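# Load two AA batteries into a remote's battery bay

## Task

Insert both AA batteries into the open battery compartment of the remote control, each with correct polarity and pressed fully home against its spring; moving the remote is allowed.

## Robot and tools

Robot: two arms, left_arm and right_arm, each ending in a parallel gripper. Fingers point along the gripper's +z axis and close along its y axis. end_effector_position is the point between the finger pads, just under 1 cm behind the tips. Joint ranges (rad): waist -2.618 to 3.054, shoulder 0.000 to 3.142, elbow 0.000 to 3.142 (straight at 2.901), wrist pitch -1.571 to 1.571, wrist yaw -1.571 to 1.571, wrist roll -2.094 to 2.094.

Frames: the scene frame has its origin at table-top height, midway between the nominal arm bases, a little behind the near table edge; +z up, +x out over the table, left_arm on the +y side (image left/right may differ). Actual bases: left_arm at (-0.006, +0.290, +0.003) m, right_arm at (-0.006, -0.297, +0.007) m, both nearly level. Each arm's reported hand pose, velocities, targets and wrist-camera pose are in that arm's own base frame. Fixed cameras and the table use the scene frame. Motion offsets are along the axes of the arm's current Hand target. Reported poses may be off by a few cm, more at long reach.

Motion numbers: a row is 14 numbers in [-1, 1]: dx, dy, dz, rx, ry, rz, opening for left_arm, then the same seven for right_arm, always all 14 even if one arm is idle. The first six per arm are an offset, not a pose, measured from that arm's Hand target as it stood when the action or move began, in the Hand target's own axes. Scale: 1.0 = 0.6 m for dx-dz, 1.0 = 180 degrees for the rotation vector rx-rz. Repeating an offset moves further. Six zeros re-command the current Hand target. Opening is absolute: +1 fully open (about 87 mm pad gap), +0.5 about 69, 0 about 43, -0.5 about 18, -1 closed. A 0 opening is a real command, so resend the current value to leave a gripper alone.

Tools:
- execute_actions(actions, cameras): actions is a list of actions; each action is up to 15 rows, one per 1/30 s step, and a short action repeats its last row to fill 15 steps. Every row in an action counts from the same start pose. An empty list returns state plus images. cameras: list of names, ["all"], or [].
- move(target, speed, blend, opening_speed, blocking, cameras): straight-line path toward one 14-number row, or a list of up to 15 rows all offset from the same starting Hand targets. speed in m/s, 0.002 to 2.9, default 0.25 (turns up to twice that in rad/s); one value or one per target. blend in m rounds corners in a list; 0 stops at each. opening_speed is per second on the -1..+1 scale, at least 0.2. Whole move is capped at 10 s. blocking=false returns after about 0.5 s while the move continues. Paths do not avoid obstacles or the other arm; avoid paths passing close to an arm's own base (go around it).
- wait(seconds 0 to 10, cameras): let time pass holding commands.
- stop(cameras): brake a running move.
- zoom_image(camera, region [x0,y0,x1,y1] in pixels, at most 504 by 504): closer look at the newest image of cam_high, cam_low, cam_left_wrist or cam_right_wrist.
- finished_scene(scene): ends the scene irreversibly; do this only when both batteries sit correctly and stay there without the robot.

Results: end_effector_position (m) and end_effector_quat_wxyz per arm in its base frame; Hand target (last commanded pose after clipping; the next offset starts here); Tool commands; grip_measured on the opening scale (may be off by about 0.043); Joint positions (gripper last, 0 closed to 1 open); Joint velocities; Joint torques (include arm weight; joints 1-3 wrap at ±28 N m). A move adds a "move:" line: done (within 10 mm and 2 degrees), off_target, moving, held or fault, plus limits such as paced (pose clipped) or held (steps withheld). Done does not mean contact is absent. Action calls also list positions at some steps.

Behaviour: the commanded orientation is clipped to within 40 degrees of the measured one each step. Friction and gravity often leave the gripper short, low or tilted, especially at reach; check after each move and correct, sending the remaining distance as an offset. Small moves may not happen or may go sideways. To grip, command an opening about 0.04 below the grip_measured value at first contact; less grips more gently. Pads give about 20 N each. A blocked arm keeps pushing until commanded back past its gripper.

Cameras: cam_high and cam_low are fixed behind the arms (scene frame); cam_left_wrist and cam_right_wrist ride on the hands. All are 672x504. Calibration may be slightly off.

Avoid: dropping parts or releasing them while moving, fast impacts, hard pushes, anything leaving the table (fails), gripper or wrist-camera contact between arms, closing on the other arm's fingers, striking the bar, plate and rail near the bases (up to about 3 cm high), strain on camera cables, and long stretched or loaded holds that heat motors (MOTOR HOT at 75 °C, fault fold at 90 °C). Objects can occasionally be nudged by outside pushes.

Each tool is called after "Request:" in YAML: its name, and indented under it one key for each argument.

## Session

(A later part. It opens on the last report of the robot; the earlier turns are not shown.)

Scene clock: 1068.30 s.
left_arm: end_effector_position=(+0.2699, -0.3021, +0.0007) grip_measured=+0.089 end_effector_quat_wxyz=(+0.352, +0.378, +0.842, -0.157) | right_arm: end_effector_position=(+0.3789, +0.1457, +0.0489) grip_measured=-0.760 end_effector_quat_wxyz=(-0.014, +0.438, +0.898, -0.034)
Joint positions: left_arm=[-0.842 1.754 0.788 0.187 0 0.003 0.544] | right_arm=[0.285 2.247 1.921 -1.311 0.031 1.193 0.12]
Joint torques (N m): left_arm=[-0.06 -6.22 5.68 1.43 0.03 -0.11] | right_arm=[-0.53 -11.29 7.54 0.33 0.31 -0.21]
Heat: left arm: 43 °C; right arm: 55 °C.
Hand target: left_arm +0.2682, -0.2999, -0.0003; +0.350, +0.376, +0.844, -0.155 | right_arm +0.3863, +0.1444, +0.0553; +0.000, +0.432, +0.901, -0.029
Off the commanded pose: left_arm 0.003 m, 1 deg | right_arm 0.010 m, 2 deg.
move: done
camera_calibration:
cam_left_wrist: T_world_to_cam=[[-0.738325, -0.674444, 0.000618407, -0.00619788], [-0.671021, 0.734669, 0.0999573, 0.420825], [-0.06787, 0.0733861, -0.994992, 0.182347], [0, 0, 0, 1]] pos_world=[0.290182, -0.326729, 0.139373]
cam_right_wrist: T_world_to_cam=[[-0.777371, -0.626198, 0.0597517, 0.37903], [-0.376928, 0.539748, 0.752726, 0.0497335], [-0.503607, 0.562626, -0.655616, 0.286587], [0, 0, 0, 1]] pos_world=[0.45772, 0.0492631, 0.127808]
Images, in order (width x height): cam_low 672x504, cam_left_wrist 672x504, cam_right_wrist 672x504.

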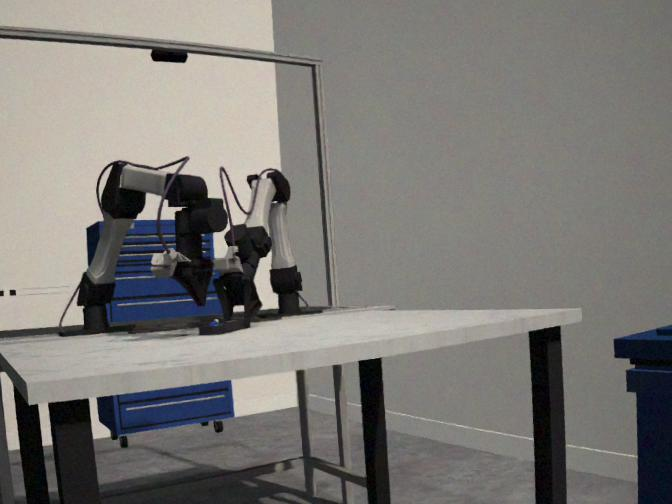

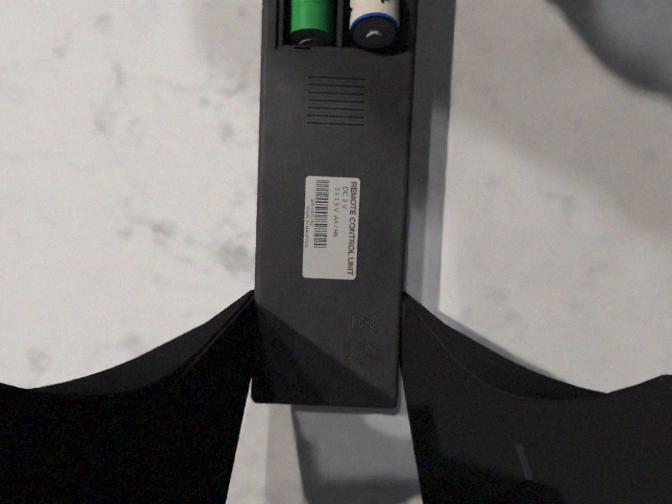

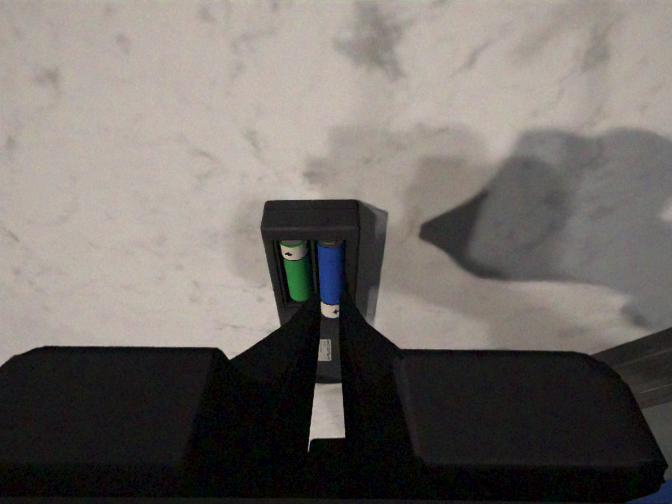

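Request:
move:
  target: [0,0,0,0,0,0,0.0,0.1105,0.0007,0.0563,0,0,0,-0.76]
  speed: 0.07
  cameras: ["cam_right_wrist"]

Request:
zoom_image:
  camera: "cam_right_wrist"
  region: [240, 160, 420, 400]

Scene clock: 1080.90 s.
left_arm: end_effector_position=(+0.2689, -0.3010, -0.0004) grip_measured=+0.088 end_effector_quat_wxyz=(+0.349, +0.379, +0.843, -0.156) | right_arm: end_effector_position=(+0.3406, +0.1894, +0.0112) grip_measured=-0.760 end_effector_quat_wxyz=(-0.015, +0.429, +0.902, -0.041)
Joint positions: left_arm=[-0.842 1.754 0.787 0.181 0 0.003 0.544] | right_arm=[0.418 2.204 1.698 -1.147 0.031 1.307 0.12]
Joint torques (N m): left_arm=[-0.06 -6.22 5.76 1.48 0.03 -0.11] | right_arm=[0.83 -13.2 4.78 0.43 0.27 0.18]
Heat: left arm: 43 °C; right arm: 55 °C.
Hand target: left_arm +0.2682, -0.2999, -0.0003; +0.350, +0.376, +0.844, -0.155 | right_arm +0.3442, +0.1946, +0.0199; +0.000, +0.432, +0.901, -0.029
Off the commanded pose: left_arm 0.001 m, 0 deg | right_arm 0.011 m, 2 deg.
move: off_target (right_arm)
camera_calibration:
cam_right_wrist: T_world_to_cam=[[-0.764508, -0.640307, 0.074391, 0.376912], [-0.380905, 0.541834, 0.749218, 0.0411317], [-0.520037, 0.544447, -0.658133, 0.226975], [0, 0, 0, 1]] pos_world=[0.421855, 0.0954773, 0.0905241]
Images, in order (width x height): cam_right_wrist 672x504.

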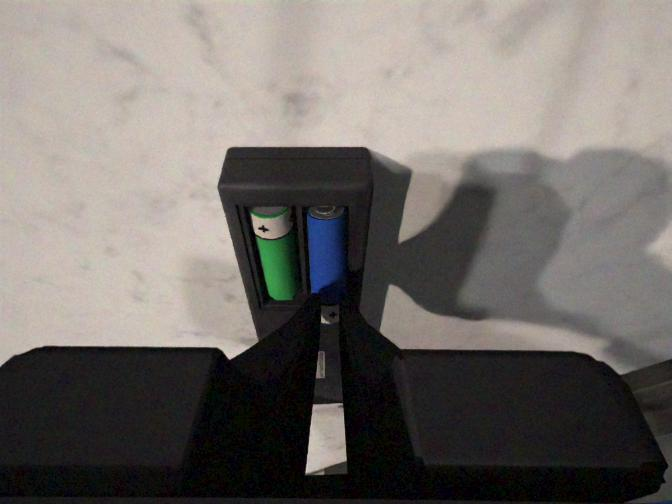

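Scaled by 2.100 from the camera's 672x504 image, which has a finer 960x720 frame.

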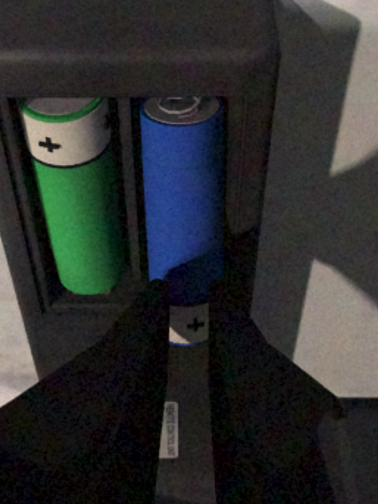

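Request:
move:
  target: [0,0,0,0,0,0,0.0,-0.004,0,0.03,0,0,0,-0.76]
  speed: 0.03

Request:
move:
  target: [0,0,0,0,0,0,0.0,-0.006,0,0.02,0,0,0,-0.76]
  speed: 0.03
  cameras: ["cam_right_wrist","cam_left_wrist","cam_low"]

Request:
zoom_image:
  camera: "cam_right_wrist"
  region: [240, 160, 420, 400]

Request:
zoom_image:
  camera: "cam_left_wrist"
  region: [330, 0, 430, 70]

Scene clock: 1084.97 s.
left_arm: end_effector_position=(+0.2689, -0.3010, -0.0004) grip_measured=+0.088 end_effector_quat_wxyz=(+0.349, +0.379, +0.843, -0.156) | right_arm: end_effector_position=(+0.3410, +0.1895, +0.0094) grip_measured=-0.760 end_effector_quat_wxyz=(-0.010, +0.429, +0.902, -0.035)
Joint positions: left_arm=[-0.842 1.754 0.787 0.181 0 0.003 0.544] | right_arm=[0.418 2.191 1.671 -1.117 0.031 1.307 0.12]
Joint torques (N m): left_arm=[-0.06 -6.26 5.75 1.48 0.03 -0.11] | right_arm=[-0.27 -10.28 3.6 0.74 0.16 0.19]
Heat: left arm: 42 °C; right arm: 55 °C.
Hand target: left_arm +0.2682, -0.2999, -0.0003; +0.350, +0.376, +0.844, -0.155 | right_arm +0.3453, +0.1918, +0.0021; +0.000, +0.432, +0.901, -0.028
Off the commanded pose: left_arm 0.001 m, 0 deg | right_arm 0.009 m, 1 deg.
move: done

Scene clock: 1085.73 s.
left_arm: end_effector_position=(+0.2689, -0.3010, -0.0004) grip_measured=+0.088 end_effector_quat_wxyz=(+0.349, +0.379, +0.843, -0.156) | right_arm: end_effector_position=(+0.3409, +0.1893, +0.0086) grip_measured=-0.759 end_effector_quat_wxyz=(-0.011, +0.432, +0.901, -0.029)
Joint positions: left_arm=[-0.842 1.754 0.787 0.181 0 0.003 0.544] | right_arm=[0.413 2.183 1.655 -1.101 0.022 1.307 0.12]
Joint torques (N m): left_arm=[-0.1 -6.26 5.78 1.47 0.03 -0.11] | right_arm=[-0.51 -8.36 2.82 0.9 0.27 0.08]
Heat: left arm: 42 °C; right arm: 55 °C.
Hand target: left_arm +0.2682, -0.2999, -0.0003; +0.350, +0.376, +0.844, -0.155 | right_arm +0.3473, +0.1883, -0.0098; +0.000, +0.432, +0.901, -0.029
Off the commanded pose: left_arm 0.001 m, 0 deg | right_arm 0.020 m, 1 deg.
move: off_target (right_arm)
camera_calibration:
cam_left_wrist: T_world_to_cam=[[-0.738457, -0.6743, 0.000290945, -0.0060915], [-0.670449, 0.734285, 0.106407, 0.41921], [-0.0719639, 0.0783819, -0.994323, 0.183628], [0, 0, 0, 1]] pos_world=[0.289775, -0.32632, 0.137981]
cam_right_wrist: T_world_to_cam=[[-0.769435, -0.636836, 0.0490878, 0.378496], [-0.391064, 0.530462, 0.752116, 0.0488501], [-0.505014, 0.559508, -0.6572, 0.217625], [0, 0, 0, 1]] pos_world=[0.420235, 0.0933641, 0.0877023]
Images, in order (width x height): cam_low 672x504, cam_left_wrist 672x504, cam_right_wrist 672x504.

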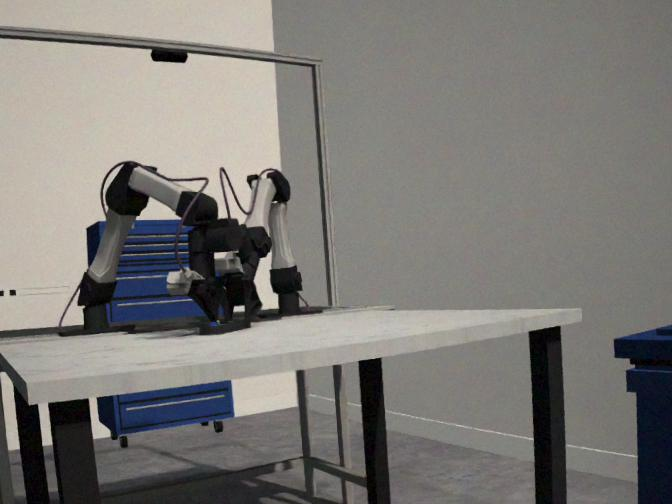

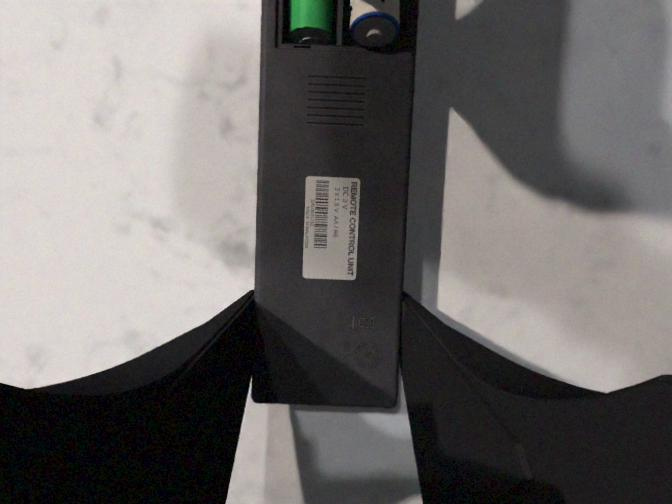

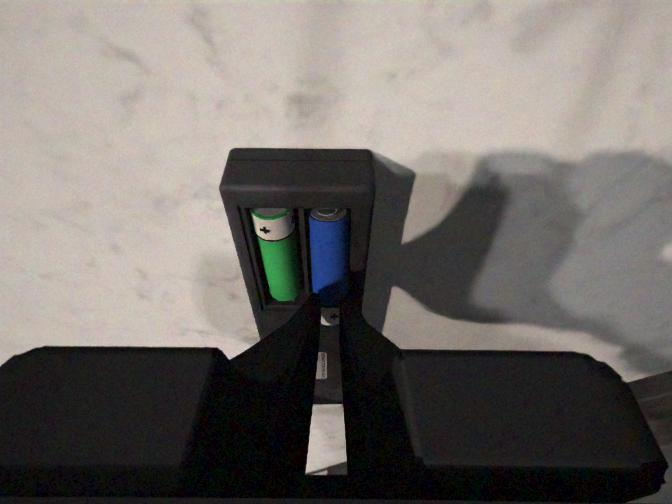

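Scaled by 2.100 from the camera's 672x504 image, which has a finer 960x720 frame.

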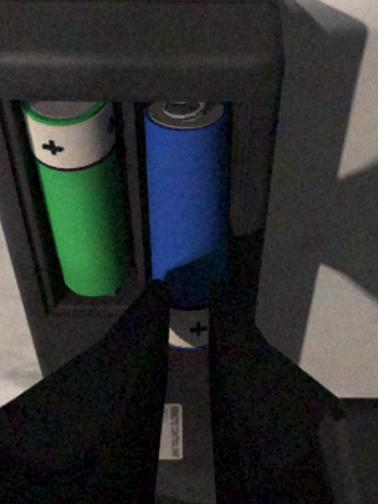

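Scaled by 5.040 from the camera's 672x504 image, which has a finer 960x720 frame.

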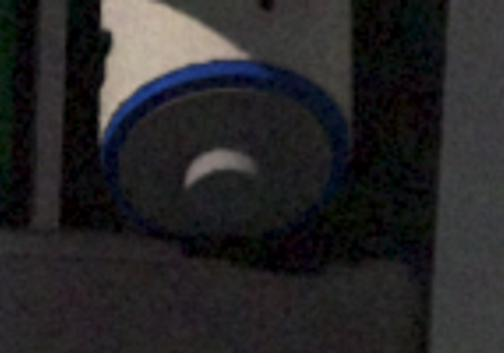

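Request:
move:
  target: [0,0,0,0,0,0,0.0,-0.025,0,0.004,0,0,0,-0.76]
  speed: 0.03
  cameras: ["cam_right_wrist","cam_left_wrist"]

Request:
zoom_image:
  camera: "cam_right_wrist"
  region: [240, 160, 420, 400]

Request:
zoom_image:
  camera: "cam_left_wrist"
  region: [330, 0, 430, 70]

Scene clock: 1090.27 s.
left_arm: end_effector_position=(+0.2689, -0.3010, -0.0004) grip_measured=+0.088 end_effector_quat_wxyz=(+0.349, +0.379, +0.843, -0.156) | right_arm: end_effector_position=(+0.3445, +0.1842, +0.0081) grip_measured=-0.759 end_effector_quat_wxyz=(-0.020, +0.433, +0.901, -0.019)
Joint positions: left_arm=[-0.842 1.754 0.787 0.181 0 0.003 0.544] | right_arm=[0.387 2.187 1.655 -1.095 -0.004 1.283 0.12]
Joint torques (N m): left_arm=[-0.1 -6.22 5.79 1.48 0.03 -0.11] | right_arm=[-1.2 -7.16 4.71 0.9 0.53 -0.1]
Heat: left arm: 42 °C; right arm: 55 °C.
Hand target: left_arm +0.2682, -0.2999, -0.0003; +0.350, +0.376, +0.844, -0.155 | right_arm +0.3567, +0.1765, -0.0118; +0.000, +0.432, +0.901, -0.028
Off the commanded pose: left_arm 0.001 m, 0 deg | right_arm 0.025 m, 3 deg.
move: off_target (right_arm)
camera_calibration:
cam_left_wrist: T_world_to_cam=[[-0.738457, -0.6743, 0.000290945, -0.0060915], [-0.670449, 0.734285, 0.106407, 0.41921], [-0.0719639, 0.0783819, -0.994323, 0.183628], [0, 0, 0, 1]] pos_world=[0.289775, -0.32632, 0.137981]
cam_right_wrist: T_world_to_cam=[[-0.771489, -0.635036, 0.039167, 0.378489], [-0.382956, 0.512639, 0.76847, 0.0536765], [-0.508085, 0.577867, -0.638686, 0.219409], [0, 0, 0, 1]] pos_world=[0.424034, 0.0860481, 0.0840604]
Images, in order (width x height): cam_left_wrist 672x504, cam_right_wrist 672x504.

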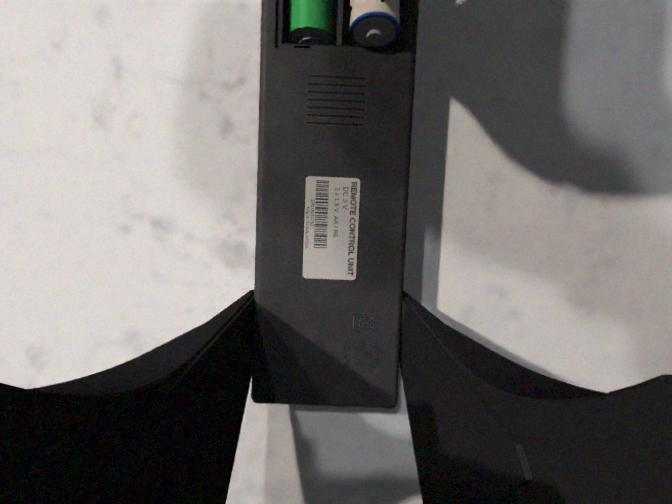

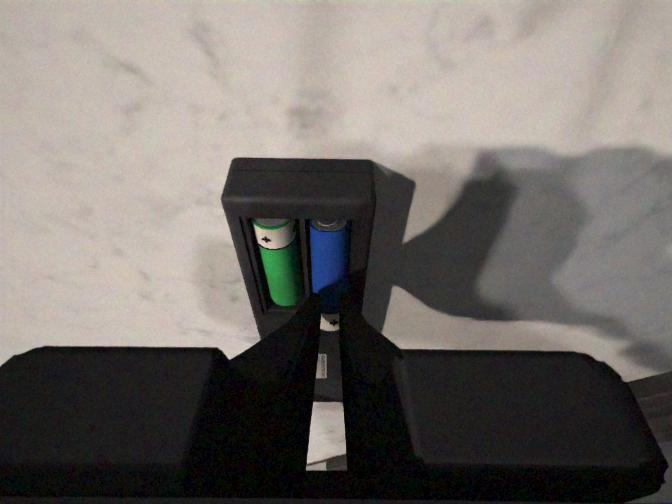

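Scaled by 2.100 from the camera's 672x504 image, which has a finer 960x720 frame.

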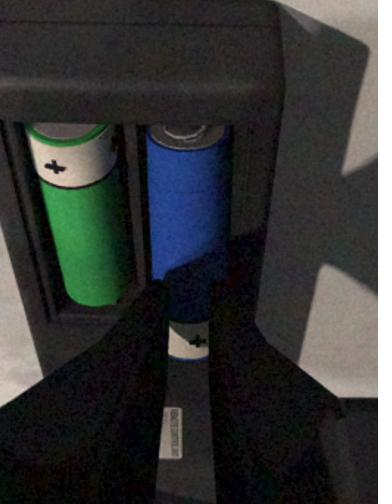

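Scaled by 5.040 from the camera's 672x504 image, which has a finer 960x720 frame.

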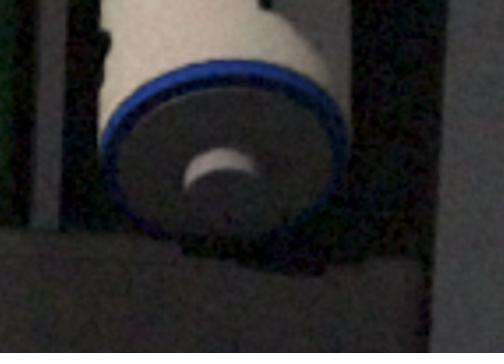

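Request:
move:
  target:
    - [0,0,0,0,0,0,0.0,-0.002,-0.004,-0.078,0,0,0,-0.76]
    - [0,0,0,0,0,0,0.0,0.0375,-0.0016,-0.079,0,0.076,0,-0.42]
    - [0,0,0,0,0,0,0.0,0.0375,0,-0.0475,0,0.076,0,-0.42]
  speed: 0.06
  cameras: ["cam_right_wrist"]

Request:
zoom_image:
  camera: "cam_right_wrist"
  region: [240, 160, 420, 400]

Scene clock: 1105.17 s.
left_arm: end_effector_position=(+0.2689, -0.3010, -0.0004) grip_measured=+0.088 end_effector_quat_wxyz=(+0.349, +0.379, +0.843, -0.156) | right_arm: end_effector_position=(+0.3392, +0.1951, +0.0169) grip_measured=-0.420 end_effector_quat_wxyz=(-0.108, +0.436, +0.894, +0.012)
Joint positions: left_arm=[-0.842 1.754 0.787 0.181 0 0.003 0.544] | right_arm=[0.346 2.256 1.757 -1.206 -0.171 1.241 0.29]
Joint torques (N m): left_arm=[-0.06 -6.23 5.78 1.48 0.03 -0.11] | right_arm=[-0.85 -10.65 5.04 0.38 -0.05 -0.21]
Heat: left arm: 42 °C; right arm: 53 °C.
Hand target: left_arm +0.2682, -0.2999, -0.0003; +0.350, +0.376, +0.844, -0.155 | right_arm +0.3433, +0.1955, +0.0160; -0.107, +0.432, +0.895, +0.023
Off the commanded pose: left_arm 0.001 m, 0 deg | right_arm 0.004 m, 1 deg.
move: done
camera_calibration:
cam_right_wrist: T_world_to_cam=[[-0.77484, -0.629578, 0.0570498, 0.380871], [-0.268002, 0.408887, 0.872346, 0.0188239], [-0.572536, 0.660639, -0.48555, 0.219039], [0, 0, 0, 1]] pos_world=[0.425566, 0.0873854, 0.0682046]
Images, in order (width x height): cam_right_wrist 672x504.

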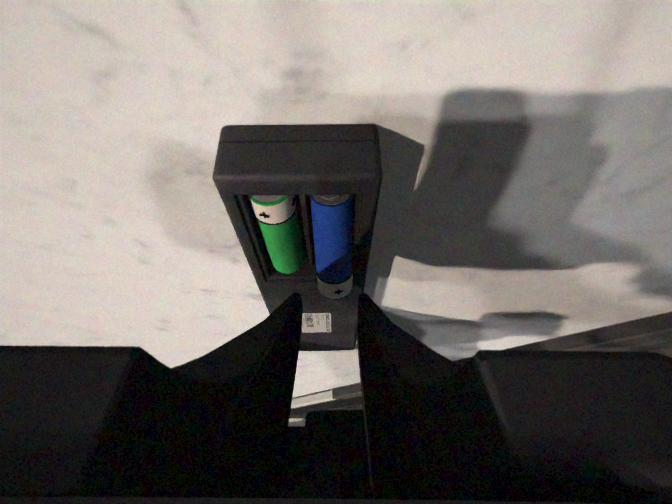

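Scaled by 2.100 from the camera's 672x504 image, which has a finer 960x720 frame.

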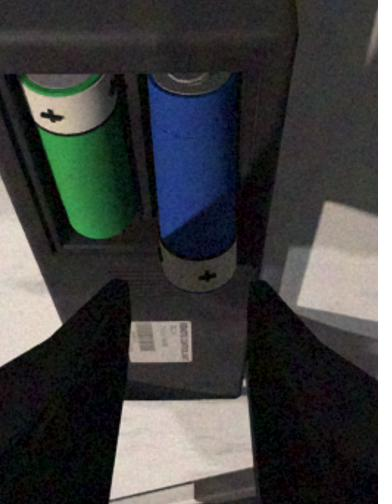

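Request:
move:
  target: [0,0,0,0,0,0,0.0,-0.025,-0.0033,-0.0055,0,0,0,-0.42]
  speed: 0.05
  cameras: ["cam_right_wrist"]

Request:
zoom_image:
  camera: "cam_right_wrist"
  region: [240, 160, 420, 400]

Scene clock: 1111.03 s.
left_arm: end_effector_position=(+0.2689, -0.3010, -0.0004) grip_measured=+0.088 end_effector_quat_wxyz=(+0.349, +0.379, +0.843, -0.156) | right_arm: end_effector_position=(+0.3445, +0.1800, +0.0121) grip_measured=-0.420 end_effector_quat_wxyz=(-0.112, +0.438, +0.892, +0.011)
Joint positions: left_arm=[-0.842 1.754 0.787 0.181 0 0.003 0.544] | right_arm=[0.305 2.27 1.757 -1.205 -0.171 1.206 0.29]
Joint torques (N m): left_arm=[-0.05 -6.2 5.75 1.48 0.02 -0.12] | right_arm=[-0.68 -10.84 7.3 0.1 -0.06 -0.18]
Heat: left arm: 42 °C; right arm: 54 °C.
Hand target: left_arm +0.2682, -0.2999, -0.0003; +0.350, +0.376, +0.844, -0.155 | right_arm +0.3514, +0.1823, +0.0162; -0.107, +0.432, +0.895, +0.023
Off the commanded pose: left_arm 0.001 m, 0 deg | right_arm 0.008 m, 2 deg.
move: done
camera_calibration:
cam_right_wrist: T_world_to_cam=[[-0.778235, -0.624907, 0.0619801, 0.376013], [-0.258277, 0.408479, 0.875465, 0.0272745], [-0.572401, 0.665309, -0.479292, 0.22884], [0, 0, 0, 1]] pos_world=[0.430659, 0.0715825, 0.0624978]
Images, in order (width x height): cam_right_wrist 672x504.

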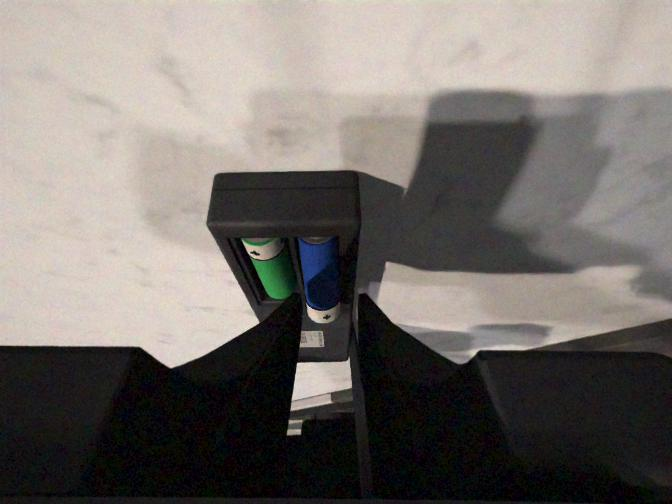

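Scaled by 2.100 from the camera's 672x504 image, which has a finer 960x720 frame.

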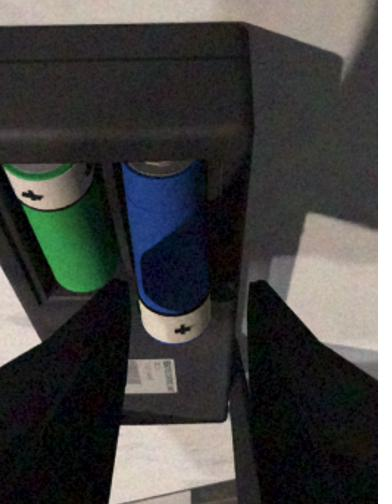

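Request:
move:
  target:
    - [0,0,0,0,0,0,0.0,0,0.009,-0.012,0,0,0,-0.42]
    - [0,0,0,0,0,0,0.0,0.003,0.0055,0.004,0,0,0,-0.42]
  speed: 0.05
  cameras: ["cam_right_wrist"]

Request:
zoom_image:
  camera: "cam_right_wrist"
  region: [240, 160, 420, 400]

Scene clock: 1120.80 s.
left_arm: end_effector_position=(+0.2689, -0.3010, -0.0004) grip_measured=+0.088 end_effector_quat_wxyz=(+0.349, +0.379, +0.843, -0.156) | right_arm: end_effector_position=(+0.3499, +0.1817, +0.0139) grip_measured=-0.420 end_effector_quat_wxyz=(-0.110, +0.438, +0.892, +0.013)
Joint positions: left_arm=[-0.842 1.754 0.787 0.181 0 0.003 0.544] | right_arm=[0.305 2.286 1.794 -1.221 -0.171 1.206 0.29]
Joint torques (N m): left_arm=[-0.09 -6.27 5.76 1.47 0.04 -0.1] | right_arm=[0.13 -11.3 5.19 0.31 -0.03 -0.09]
Heat: left arm: 42 °C; right arm: 53 °C.
Hand target: left_arm +0.2682, -0.2999, -0.0003; +0.350, +0.376, +0.844, -0.155 | right_arm +0.3523, +0.1860, +0.0140; -0.107, +0.432, +0.895, +0.023
Off the commanded pose: left_arm 0.001 m, 0 deg | right_arm 0.005 m, 1 deg.
move: done
camera_calibration:
cam_right_wrist: T_world_to_cam=[[-0.778228, -0.6253, 0.0579799, 0.381213], [-0.261996, 0.4072, 0.874955, 0.0278737], [-0.570718, 0.665724, -0.480721, 0.231086], [0, 0, 0, 1]] pos_world=[0.435858, 0.0731822, 0.0645971]
Images, in order (width x height): cam_right_wrist 672x504.

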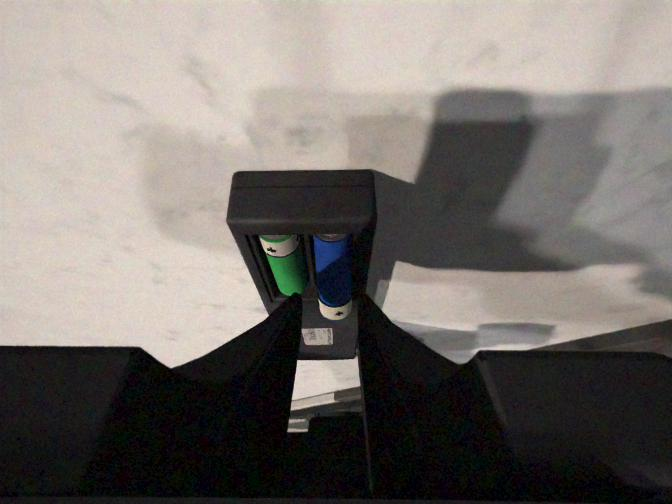

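Scaled by 2.100 from the camera's 672x504 image, which has a finer 960x720 frame.

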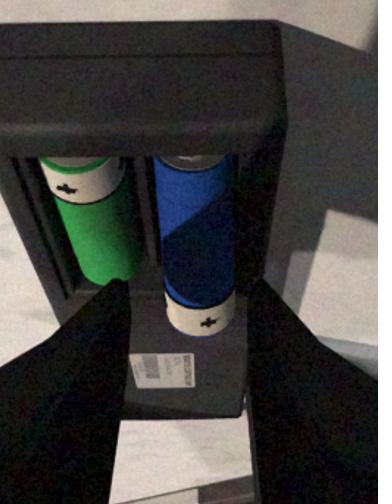

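Request:
move:
  target:
    - [0,0,0,0,0,0,0.0,0,-0.0065,-0.004,0,0,0,-0.42]
    - [0,0,0,0,0,0,0.0,0,-0.005,0.006,0,0,0,-0.42]
  speed: 0.05
  cameras: ["cam_right_wrist"]

Request:
zoom_image:
  camera: "cam_right_wrist"
  region: [240, 160, 420, 400]

Scene clock: 1127.30 s.
left_arm: end_effector_position=(+0.2689, -0.3010, -0.0004) grip_measured=+0.088 end_effector_quat_wxyz=(+0.349, +0.379, +0.843, -0.156) | right_arm: end_effector_position=(+0.3461, +0.1805, +0.0073) grip_measured=-0.420 end_effector_quat_wxyz=(-0.113, +0.438, +0.892, +0.010)
Joint positions: left_arm=[-0.842 1.754 0.787 0.181 0 0.003 0.544] | right_arm=[0.305 2.286 1.765 -1.201 -0.171 1.206 0.29]
Joint torques (N m): left_arm=[-0.03 -6.23 5.79 1.48 0.03 -0.11] | right_arm=[0.01 -12.4 4.83 0.3 -0.07 -0.06]
Heat: left arm: 42 °C; right arm: 53 °C.
Hand target: left_arm +0.2682, -0.2999, -0.0003; +0.350, +0.376, +0.844, -0.155 | right_arm +0.3494, +0.1846, +0.0106; -0.107, +0.432, +0.895, +0.023
Off the commanded pose: left_arm 0.001 m, 0 deg | right_arm 0.006 m, 2 deg.
move: done
camera_calibration:
cam_right_wrist: T_world_to_cam=[[-0.777734, -0.625109, 0.0660912, 0.377662], [-0.254678, 0.409481, 0.87605, 0.0302091], [-0.57469, 0.664502, -0.477669, 0.22803], [0, 0, 0, 1]] pos_world=[0.432461, 0.072183, 0.0574983]
Images, in order (width x height): cam_right_wrist 672x504.

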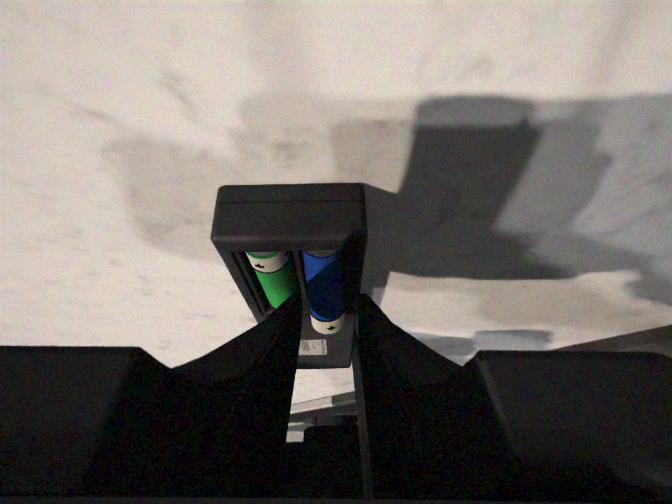

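Scaled by 2.100 from the camera's 672x504 image, which has a finer 960x720 frame.

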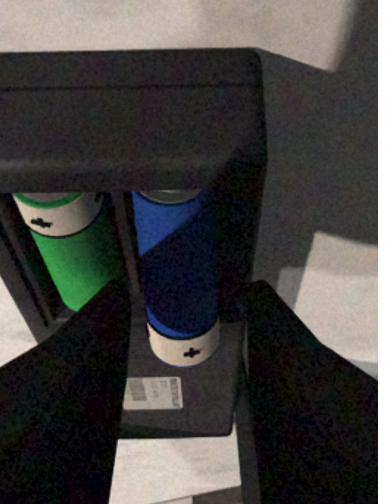

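Request:
move:
  target: [0,0,0,0,0,0,0.0,0,0,0,0,0,0,-0.76]
  speed: 0.05
  opening_speed: 0.5

Request:
move:
  target: [0,0,0,0,0,0,0.0,-0.025,0,-0.004,0,0,0,-0.76]
  speed: 0.04
  cameras: ["cam_right_wrist","cam_left_wrist"]

Request:
zoom_image:
  camera: "cam_left_wrist"
  region: [240, 0, 440, 140]

Scene clock: 1132.50 s.
left_arm: end_effector_position=(+0.2689, -0.3010, -0.0004) grip_measured=+0.088 end_effector_quat_wxyz=(+0.349, +0.379, +0.843, -0.156) | right_arm: end_effector_position=(+0.3474, +0.1811, +0.0071) grip_measured=-0.760 end_effector_quat_wxyz=(-0.111, +0.438, +0.892, +0.012)
Joint positions: left_arm=[-0.842 1.754 0.787 0.181 0 0.003 0.544] | right_arm=[0.305 2.286 1.765 -1.195 -0.171 1.206 0.12]
Joint torques (N m): left_arm=[-0.08 -6.22 5.76 1.48 0.02 -0.11] | right_arm=[-0.12 -11.93 5.09 0.22 -0.1 -0.15]
Heat: left arm: 41 °C; right arm: 53 °C.
Hand target: left_arm +0.2682, -0.2999, -0.0003; +0.350, +0.376, +0.844, -0.155 | right_arm +0.3495, +0.1847, +0.0106; -0.107, +0.432, +0.895, +0.023
Off the commanded pose: left_arm 0.001 m, 0 deg | right_arm 0.005 m, 2 deg.
move: done

Scene clock: 1133.43 s.
left_arm: end_effector_position=(+0.2689, -0.3010, -0.0004) grip_measured=+0.088 end_effector_quat_wxyz=(+0.349, +0.379, +0.843, -0.156) | right_arm: end_effector_position=(+0.3519, +0.1714, +0.0061) grip_measured=-0.760 end_effector_quat_wxyz=(-0.113, +0.438, +0.892, +0.013)
Joint positions: left_arm=[-0.842 1.754 0.787 0.181 0 0.003 0.544] | right_arm=[0.279 2.296 1.776 -1.202 -0.171 1.18 0.12]
Joint torques (N m): left_arm=[-0.09 -6.19 5.79 1.48 0.03 -0.11] | right_arm=[-0.53 -10.58 7.24 0.16 -0.04 -0.13]
Heat: left arm: 41 °C; right arm: 53 °C.
Hand target: left_arm +0.2682, -0.2999, -0.0003; +0.350, +0.376, +0.844, -0.155 | right_arm +0.3589, +0.1728, +0.0099; -0.107, +0.432, +0.895, +0.023
Off the commanded pose: left_arm 0.001 m, 0 deg | right_arm 0.008 m, 2 deg.
move: done
camera_calibration:
cam_left_wrist: T_world_to_cam=[[-0.738457, -0.6743, 0.000290945, -0.0060915], [-0.670449, 0.734285, 0.106407, 0.41921], [-0.0719639, 0.0783819, -0.994323, 0.183628], [0, 0, 0, 1]] pos_world=[0.289775, -0.32632, 0.137981]
cam_right_wrist: T_world_to_cam=[[-0.778667, -0.624596, 0.0596519, 0.376833], [-0.257353, 0.404642, 0.877516, 0.0382143], [-0.57223, 0.667941, -0.475823, 0.235387], [0, 0, 0, 1]] pos_world=[0.437958, 0.0626808, 0.0559901]
Images, in order (width x height): cam_left_wrist 672x504, cam_right_wrist 672x504.

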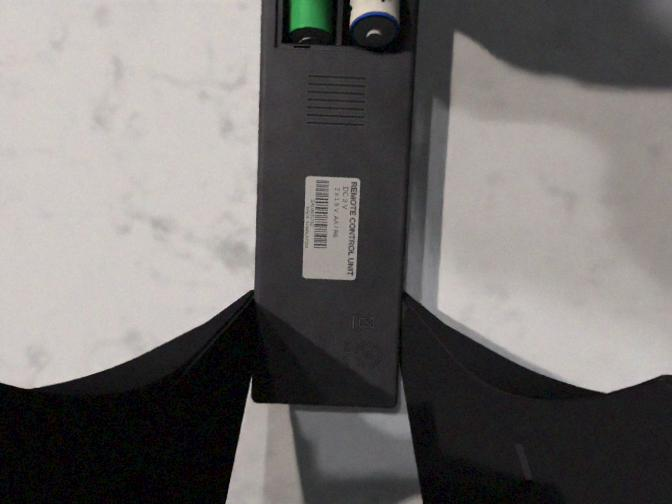

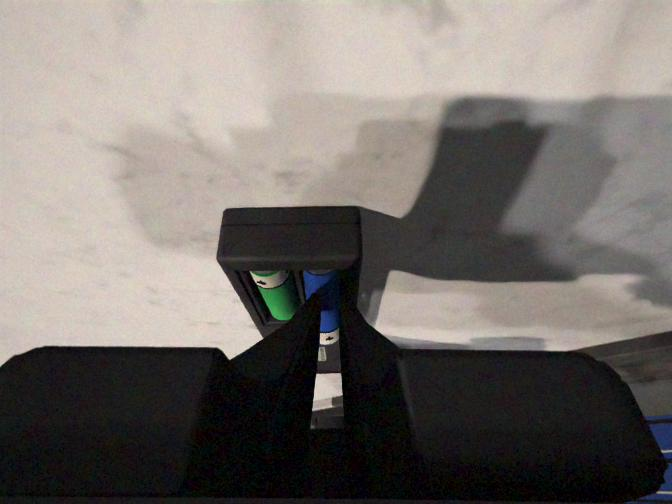

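Scaled by 2.520 from the camera's 672x504 image, which has a finer 960x720 frame.

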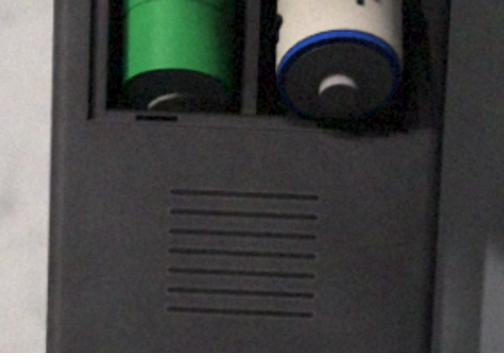

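Request:
move:
  target:
    - [0,0,0,0,0,0,0.0,0.0106,-0.0026,-0.0488,0,0,0,-0.76]
    - [0,0,0,0,0,0,0.0,0.0635,0.0001,-0.0555,0,-0.076,0,-0.76]
    - [0,0,0,0,0,0,0.0,0.053,0.0027,-0.0067,0,-0.076,0,-0.76]
  speed: 0.07
  cameras: ["cam_right_wrist"]

Request:
zoom_image:
  camera: "cam_right_wrist"
  region: [240, 160, 420, 400]

Scene clock: 1152.67 s.
left_arm: end_effector_position=(+0.2689, -0.3010, -0.0004) grip_measured=+0.088 end_effector_quat_wxyz=(+0.349, +0.379, +0.843, -0.156) | right_arm: end_effector_position=(+0.3367, +0.1949, +0.0174) grip_measured=-0.760 end_effector_quat_wxyz=(-0.015, +0.428, +0.903, -0.035)
Joint positions: left_arm=[-0.842 1.754 0.787 0.181 0 0.003 0.544] | right_arm=[0.431 2.184 1.691 -1.151 0.022 1.316 0.12]
Joint torques (N m): left_arm=[-0.05 -6.22 5.78 1.48 0.03 -0.11] | right_arm=[0.39 -11.69 5.3 0.42 0.26 0.21]
Heat: left arm: 41 °C; right arm: 56 °C.
Hand target: left_arm +0.2682, -0.2999, -0.0003; +0.350, +0.376, +0.844, -0.155 | right_arm +0.3417, +0.1977, +0.0204; +0.000, +0.432, +0.901, -0.029
Off the commanded pose: left_arm 0.001 m, 0 deg | right_arm 0.007 m, 2 deg.
move: done
camera_calibration:
cam_right_wrist: T_world_to_cam=[[-0.763083, -0.643183, 0.063397, 0.377265], [-0.385777, 0.531989, 0.753766, 0.0354887], [-0.518536, 0.55073, -0.654077, 0.224248], [0, 0, 0, 1]] pos_world=[0.417856, 0.100271, 0.0960078]
Images, in order (width x height): cam_right_wrist 672x504.

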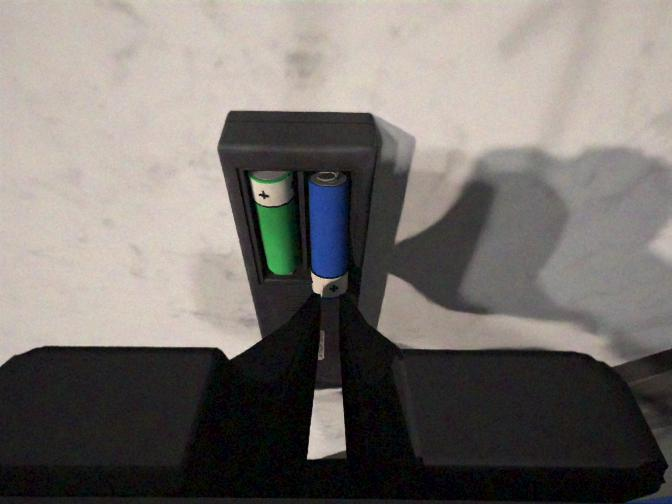

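Scaled by 2.100 from the camera's 672x504 image, which has a finer 960x720 frame.

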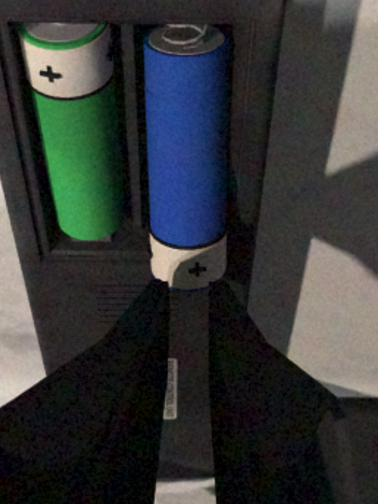

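Request:
move:
  target: [0,0,0,0,0,0,0.0,-0.018,0.0,0.006,0,0,0,-0.76]
  speed: 0.05
  cameras: ["cam_right_wrist"]

Request:
zoom_image:
  camera: "cam_right_wrist"
  region: [240, 160, 420, 400]

Scene clock: 1157.57 s.
left_arm: end_effector_position=(+0.2689, -0.3010, -0.0004) grip_measured=+0.088 end_effector_quat_wxyz=(+0.349, +0.379, +0.843, -0.156) | right_arm: end_effector_position=(+0.3409, +0.1908, +0.0171) grip_measured=-0.760 end_effector_quat_wxyz=(-0.012, +0.433, +0.900, -0.033)
Joint positions: left_arm=[-0.842 1.754 0.787 0.181 0 0.003 0.544] | right_arm=[0.418 2.184 1.691 -1.144 0.024 1.316 0.12]
Joint torques (N m): left_arm=[-0.08 -6.2 5.79 1.47 0.03 -0.11] | right_arm=[-0.9 -10.63 5.86 0.48 0.27 -0.11]
Heat: left arm: 41 °C; right arm: 56 °C.
Hand target: left_arm +0.2682, -0.2999, -0.0003; +0.350, +0.376, +0.844, -0.155 | right_arm +0.3483, +0.1891, +0.0171; +0.000, +0.432, +0.901, -0.029
Off the commanded pose: left_arm 0.001 m, 0 deg | right_arm 0.008 m, 2 deg.
move: done
camera_calibration:
cam_right_wrist: T_world_to_cam=[[-0.771686, -0.633409, 0.0573924, 0.379053], [-0.384542, 0.536552, 0.751159, 0.0382837], [-0.506585, 0.557589, -0.657622, 0.223261], [0, 0, 0, 1]] pos_world=[0.420332, 0.0950664, 0.0963096]
Images, in order (width x height): cam_right_wrist 672x504.

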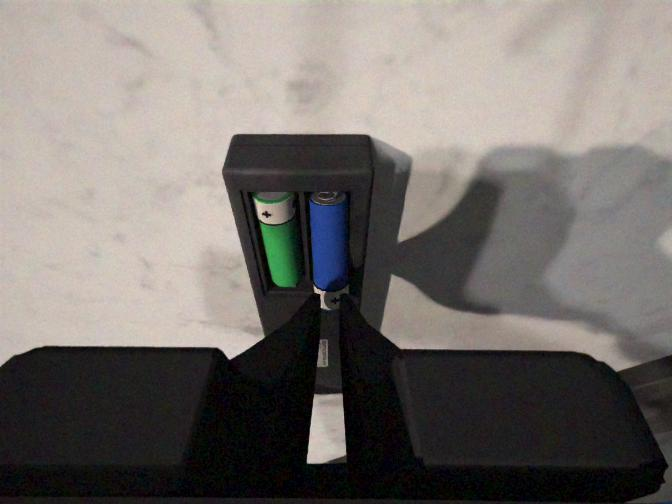

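Scaled by 2.100 from the camera's 672x504 image, which has a finer 960x720 frame.

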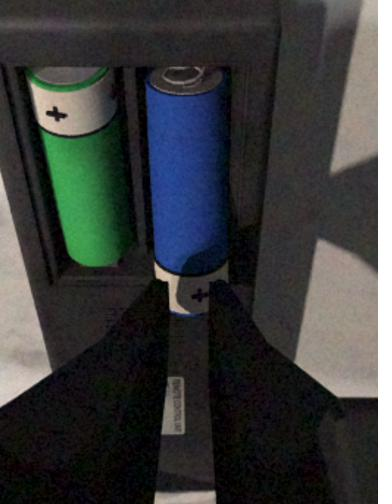

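Request:
move:
  target: [0,0,0,0,0,0,0.0,0,0.0,0.03,0,0,0,-0.76]
  speed: 0.04

Request:
move:
  target: [0,0,0,0,0,0,0.0,-0.004,0.0,0.03,0,0,0,-0.76]
  speed: 0.04

Request:
move:
  target: [0,0,0,0,0,0,0.0,-0.01,0.0,0.015,0,0,0,-0.76]
  speed: 0.04
  cameras: ["cam_right_wrist","cam_left_wrist","cam_low"]

Request:
zoom_image:
  camera: "cam_right_wrist"
  region: [240, 160, 420, 400]

Request:
zoom_image:
  camera: "cam_left_wrist"
  region: [330, 0, 430, 70]

Request:
zoom_image:
  camera: "cam_low"
  region: [170, 280, 270, 350]

Scene clock: 1164.07 s.
left_arm: end_effector_position=(+0.2689, -0.3010, -0.0004) grip_measured=+0.088 end_effector_quat_wxyz=(+0.349, +0.379, +0.843, -0.156) | right_arm: end_effector_position=(+0.3407, +0.1903, +0.0099) grip_measured=-0.760 end_effector_quat_wxyz=(-0.011, +0.433, +0.901, -0.032)
Joint positions: left_arm=[-0.842 1.754 0.787 0.181 0 0.003 0.544] | right_arm=[0.417 2.187 1.666 -1.113 0.025 1.315 0.12]
Joint torques (N m): left_arm=[-0.08 -6.26 5.81 1.48 0.02 -0.11] | right_arm=[-0.95 -9.07 4.1 0.74 0.23 -0.1]
Heat: left arm: 41 °C; right arm: 56 °C.
Hand target: left_arm +0.2682, -0.2999, -0.0003; +0.350, +0.376, +0.844, -0.155 | right_arm +0.3480, +0.1883, -0.0008; +0.000, +0.432, +0.901, -0.028
Off the commanded pose: left_arm 0.001 m, 0 deg | right_arm 0.013 m, 1 deg.
move: off_target (right_arm)

Scene clock: 1164.87 s.
left_arm: end_effector_position=(+0.2689, -0.3010, -0.0004) grip_measured=+0.088 end_effector_quat_wxyz=(+0.349, +0.379, +0.843, -0.156) | right_arm: end_effector_position=(+0.3405, +0.1897, +0.0082) grip_measured=-0.759 end_effector_quat_wxyz=(-0.018, +0.434, +0.901, -0.021)
Joint positions: left_arm=[-0.842 1.754 0.787 0.181 0 0.003 0.544] | right_arm=[0.406 2.18 1.645 -1.091 0.001 1.303 0.12]
Joint torques (N m): left_arm=[-0.1 -6.22 5.82 1.49 0.03 -0.11] | right_arm=[-0.49 -6.68 2.48 1.1 0.46 -0.06]
Heat: left arm: 41 °C; right arm: 56 °C.
Hand target: left_arm +0.2682, -0.2999, -0.0003; +0.350, +0.376, +0.844, -0.155 | right_arm +0.3490, +0.1853, -0.0188; +0.000, +0.432, +0.901, -0.029
Off the commanded pose: left_arm 0.001 m, 0 deg | right_arm 0.029 m, 2 deg.
move: off_target (right_arm)

Scene clock: 1165.67 s.
left_arm: end_effector_position=(+0.2689, -0.3010, -0.0004) grip_measured=+0.088 end_effector_quat_wxyz=(+0.349, +0.379, +0.843, -0.156) | right_arm: end_effector_position=(+0.3406, +0.1894, +0.0076) grip_measured=-0.759 end_effector_quat_wxyz=(-0.026, +0.432, +0.901, -0.011)
Joint positions: left_arm=[-0.842 1.754 0.787 0.181 0 0.003 0.544] | right_arm=[0.394 2.179 1.637 -1.08 -0.024 1.288 0.121]
Joint torques (N m): left_arm=[-0.08 -6.23 5.78 1.48 0.03 -0.11] | right_arm=[-0.64 -5.52 2.28 1.18 0.7 -0.05]
Heat: left arm: 41 °C; right arm: 56 °C.
Hand target: left_arm +0.2682, -0.2999, -0.0003; +0.350, +0.376, +0.844, -0.155 | right_arm +0.3526, +0.1802, -0.0277; +0.000, +0.432, +0.901, -0.029
Off the commanded pose: left_arm 0.001 m, 0 deg | right_arm 0.038 m, 4 deg.
move: off_target (right_arm)
camera_calibration:
cam_left_wrist: T_world_to_cam=[[-0.738457, -0.6743, 0.000290945, -0.0060915], [-0.670449, 0.734285, 0.106407, 0.41921], [-0.0719639, 0.0783819, -0.994323, 0.183628], [0, 0, 0, 1]] pos_world=[0.289775, -0.32632, 0.137981]
cam_right_wrist: T_world_to_cam=[[-0.770808, -0.63639, 0.0293794, 0.379013], [-0.380477, 0.49685, 0.779985, 0.0519725], [-0.510972, 0.59004, -0.625108, 0.212765], [0, 0, 0, 1]] pos_world=[0.420637, 0.0898375, 0.0813281]
Images, in order (width x height): cam_low 672x504, cam_left_wrist 672x504, cam_right_wrist 672x504.

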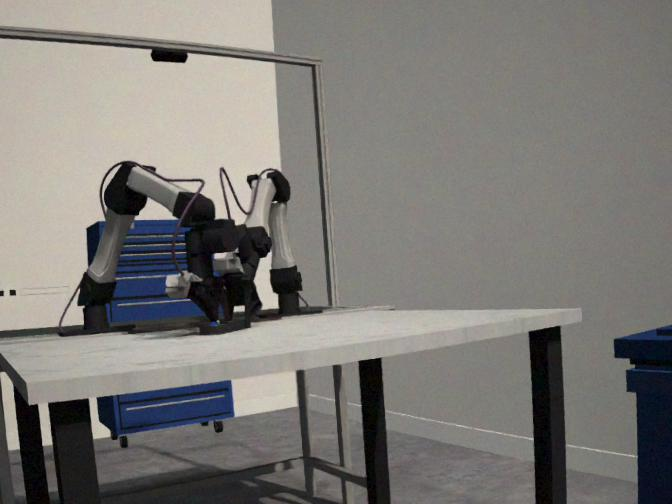

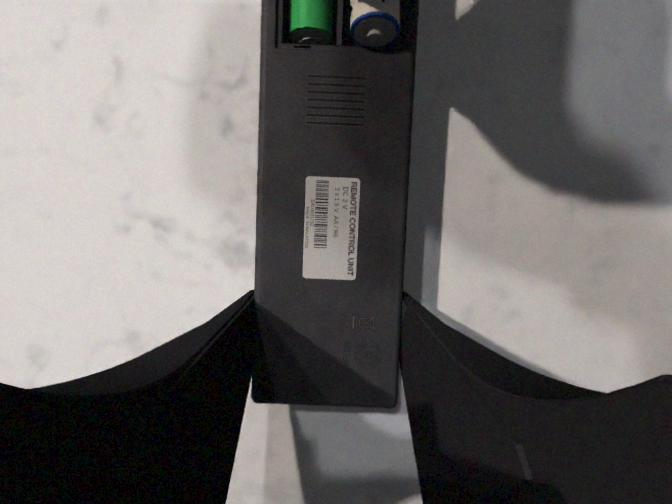

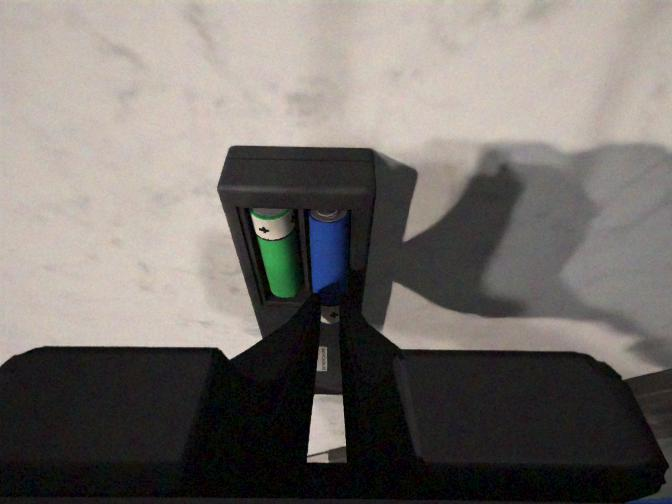

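Scaled by 2.100 from the camera's 672x504 image, which has a finer 960x720 frame.

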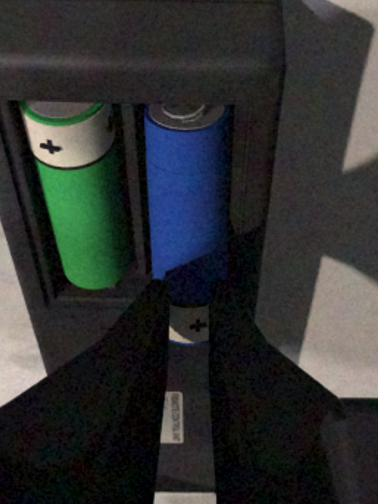

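Scaled by 5.040 from the camera's 672x504 image, which has a finer 960x720 frame.

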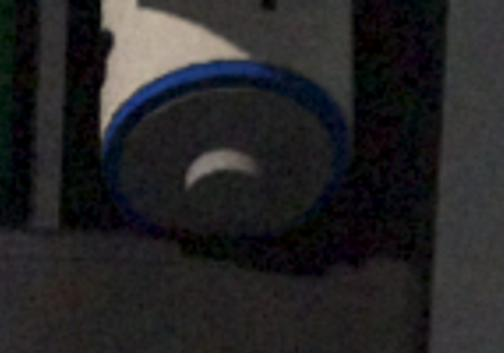

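Scaled by 5.040 from the camera's 672x504 image, which has a finer 960x720 frame.

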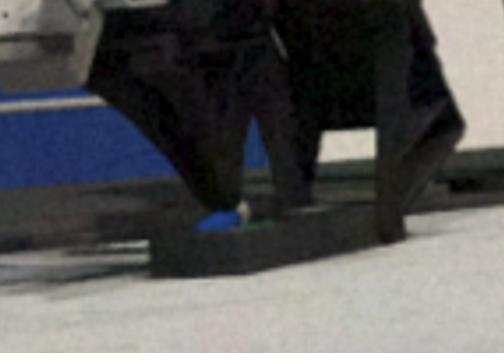

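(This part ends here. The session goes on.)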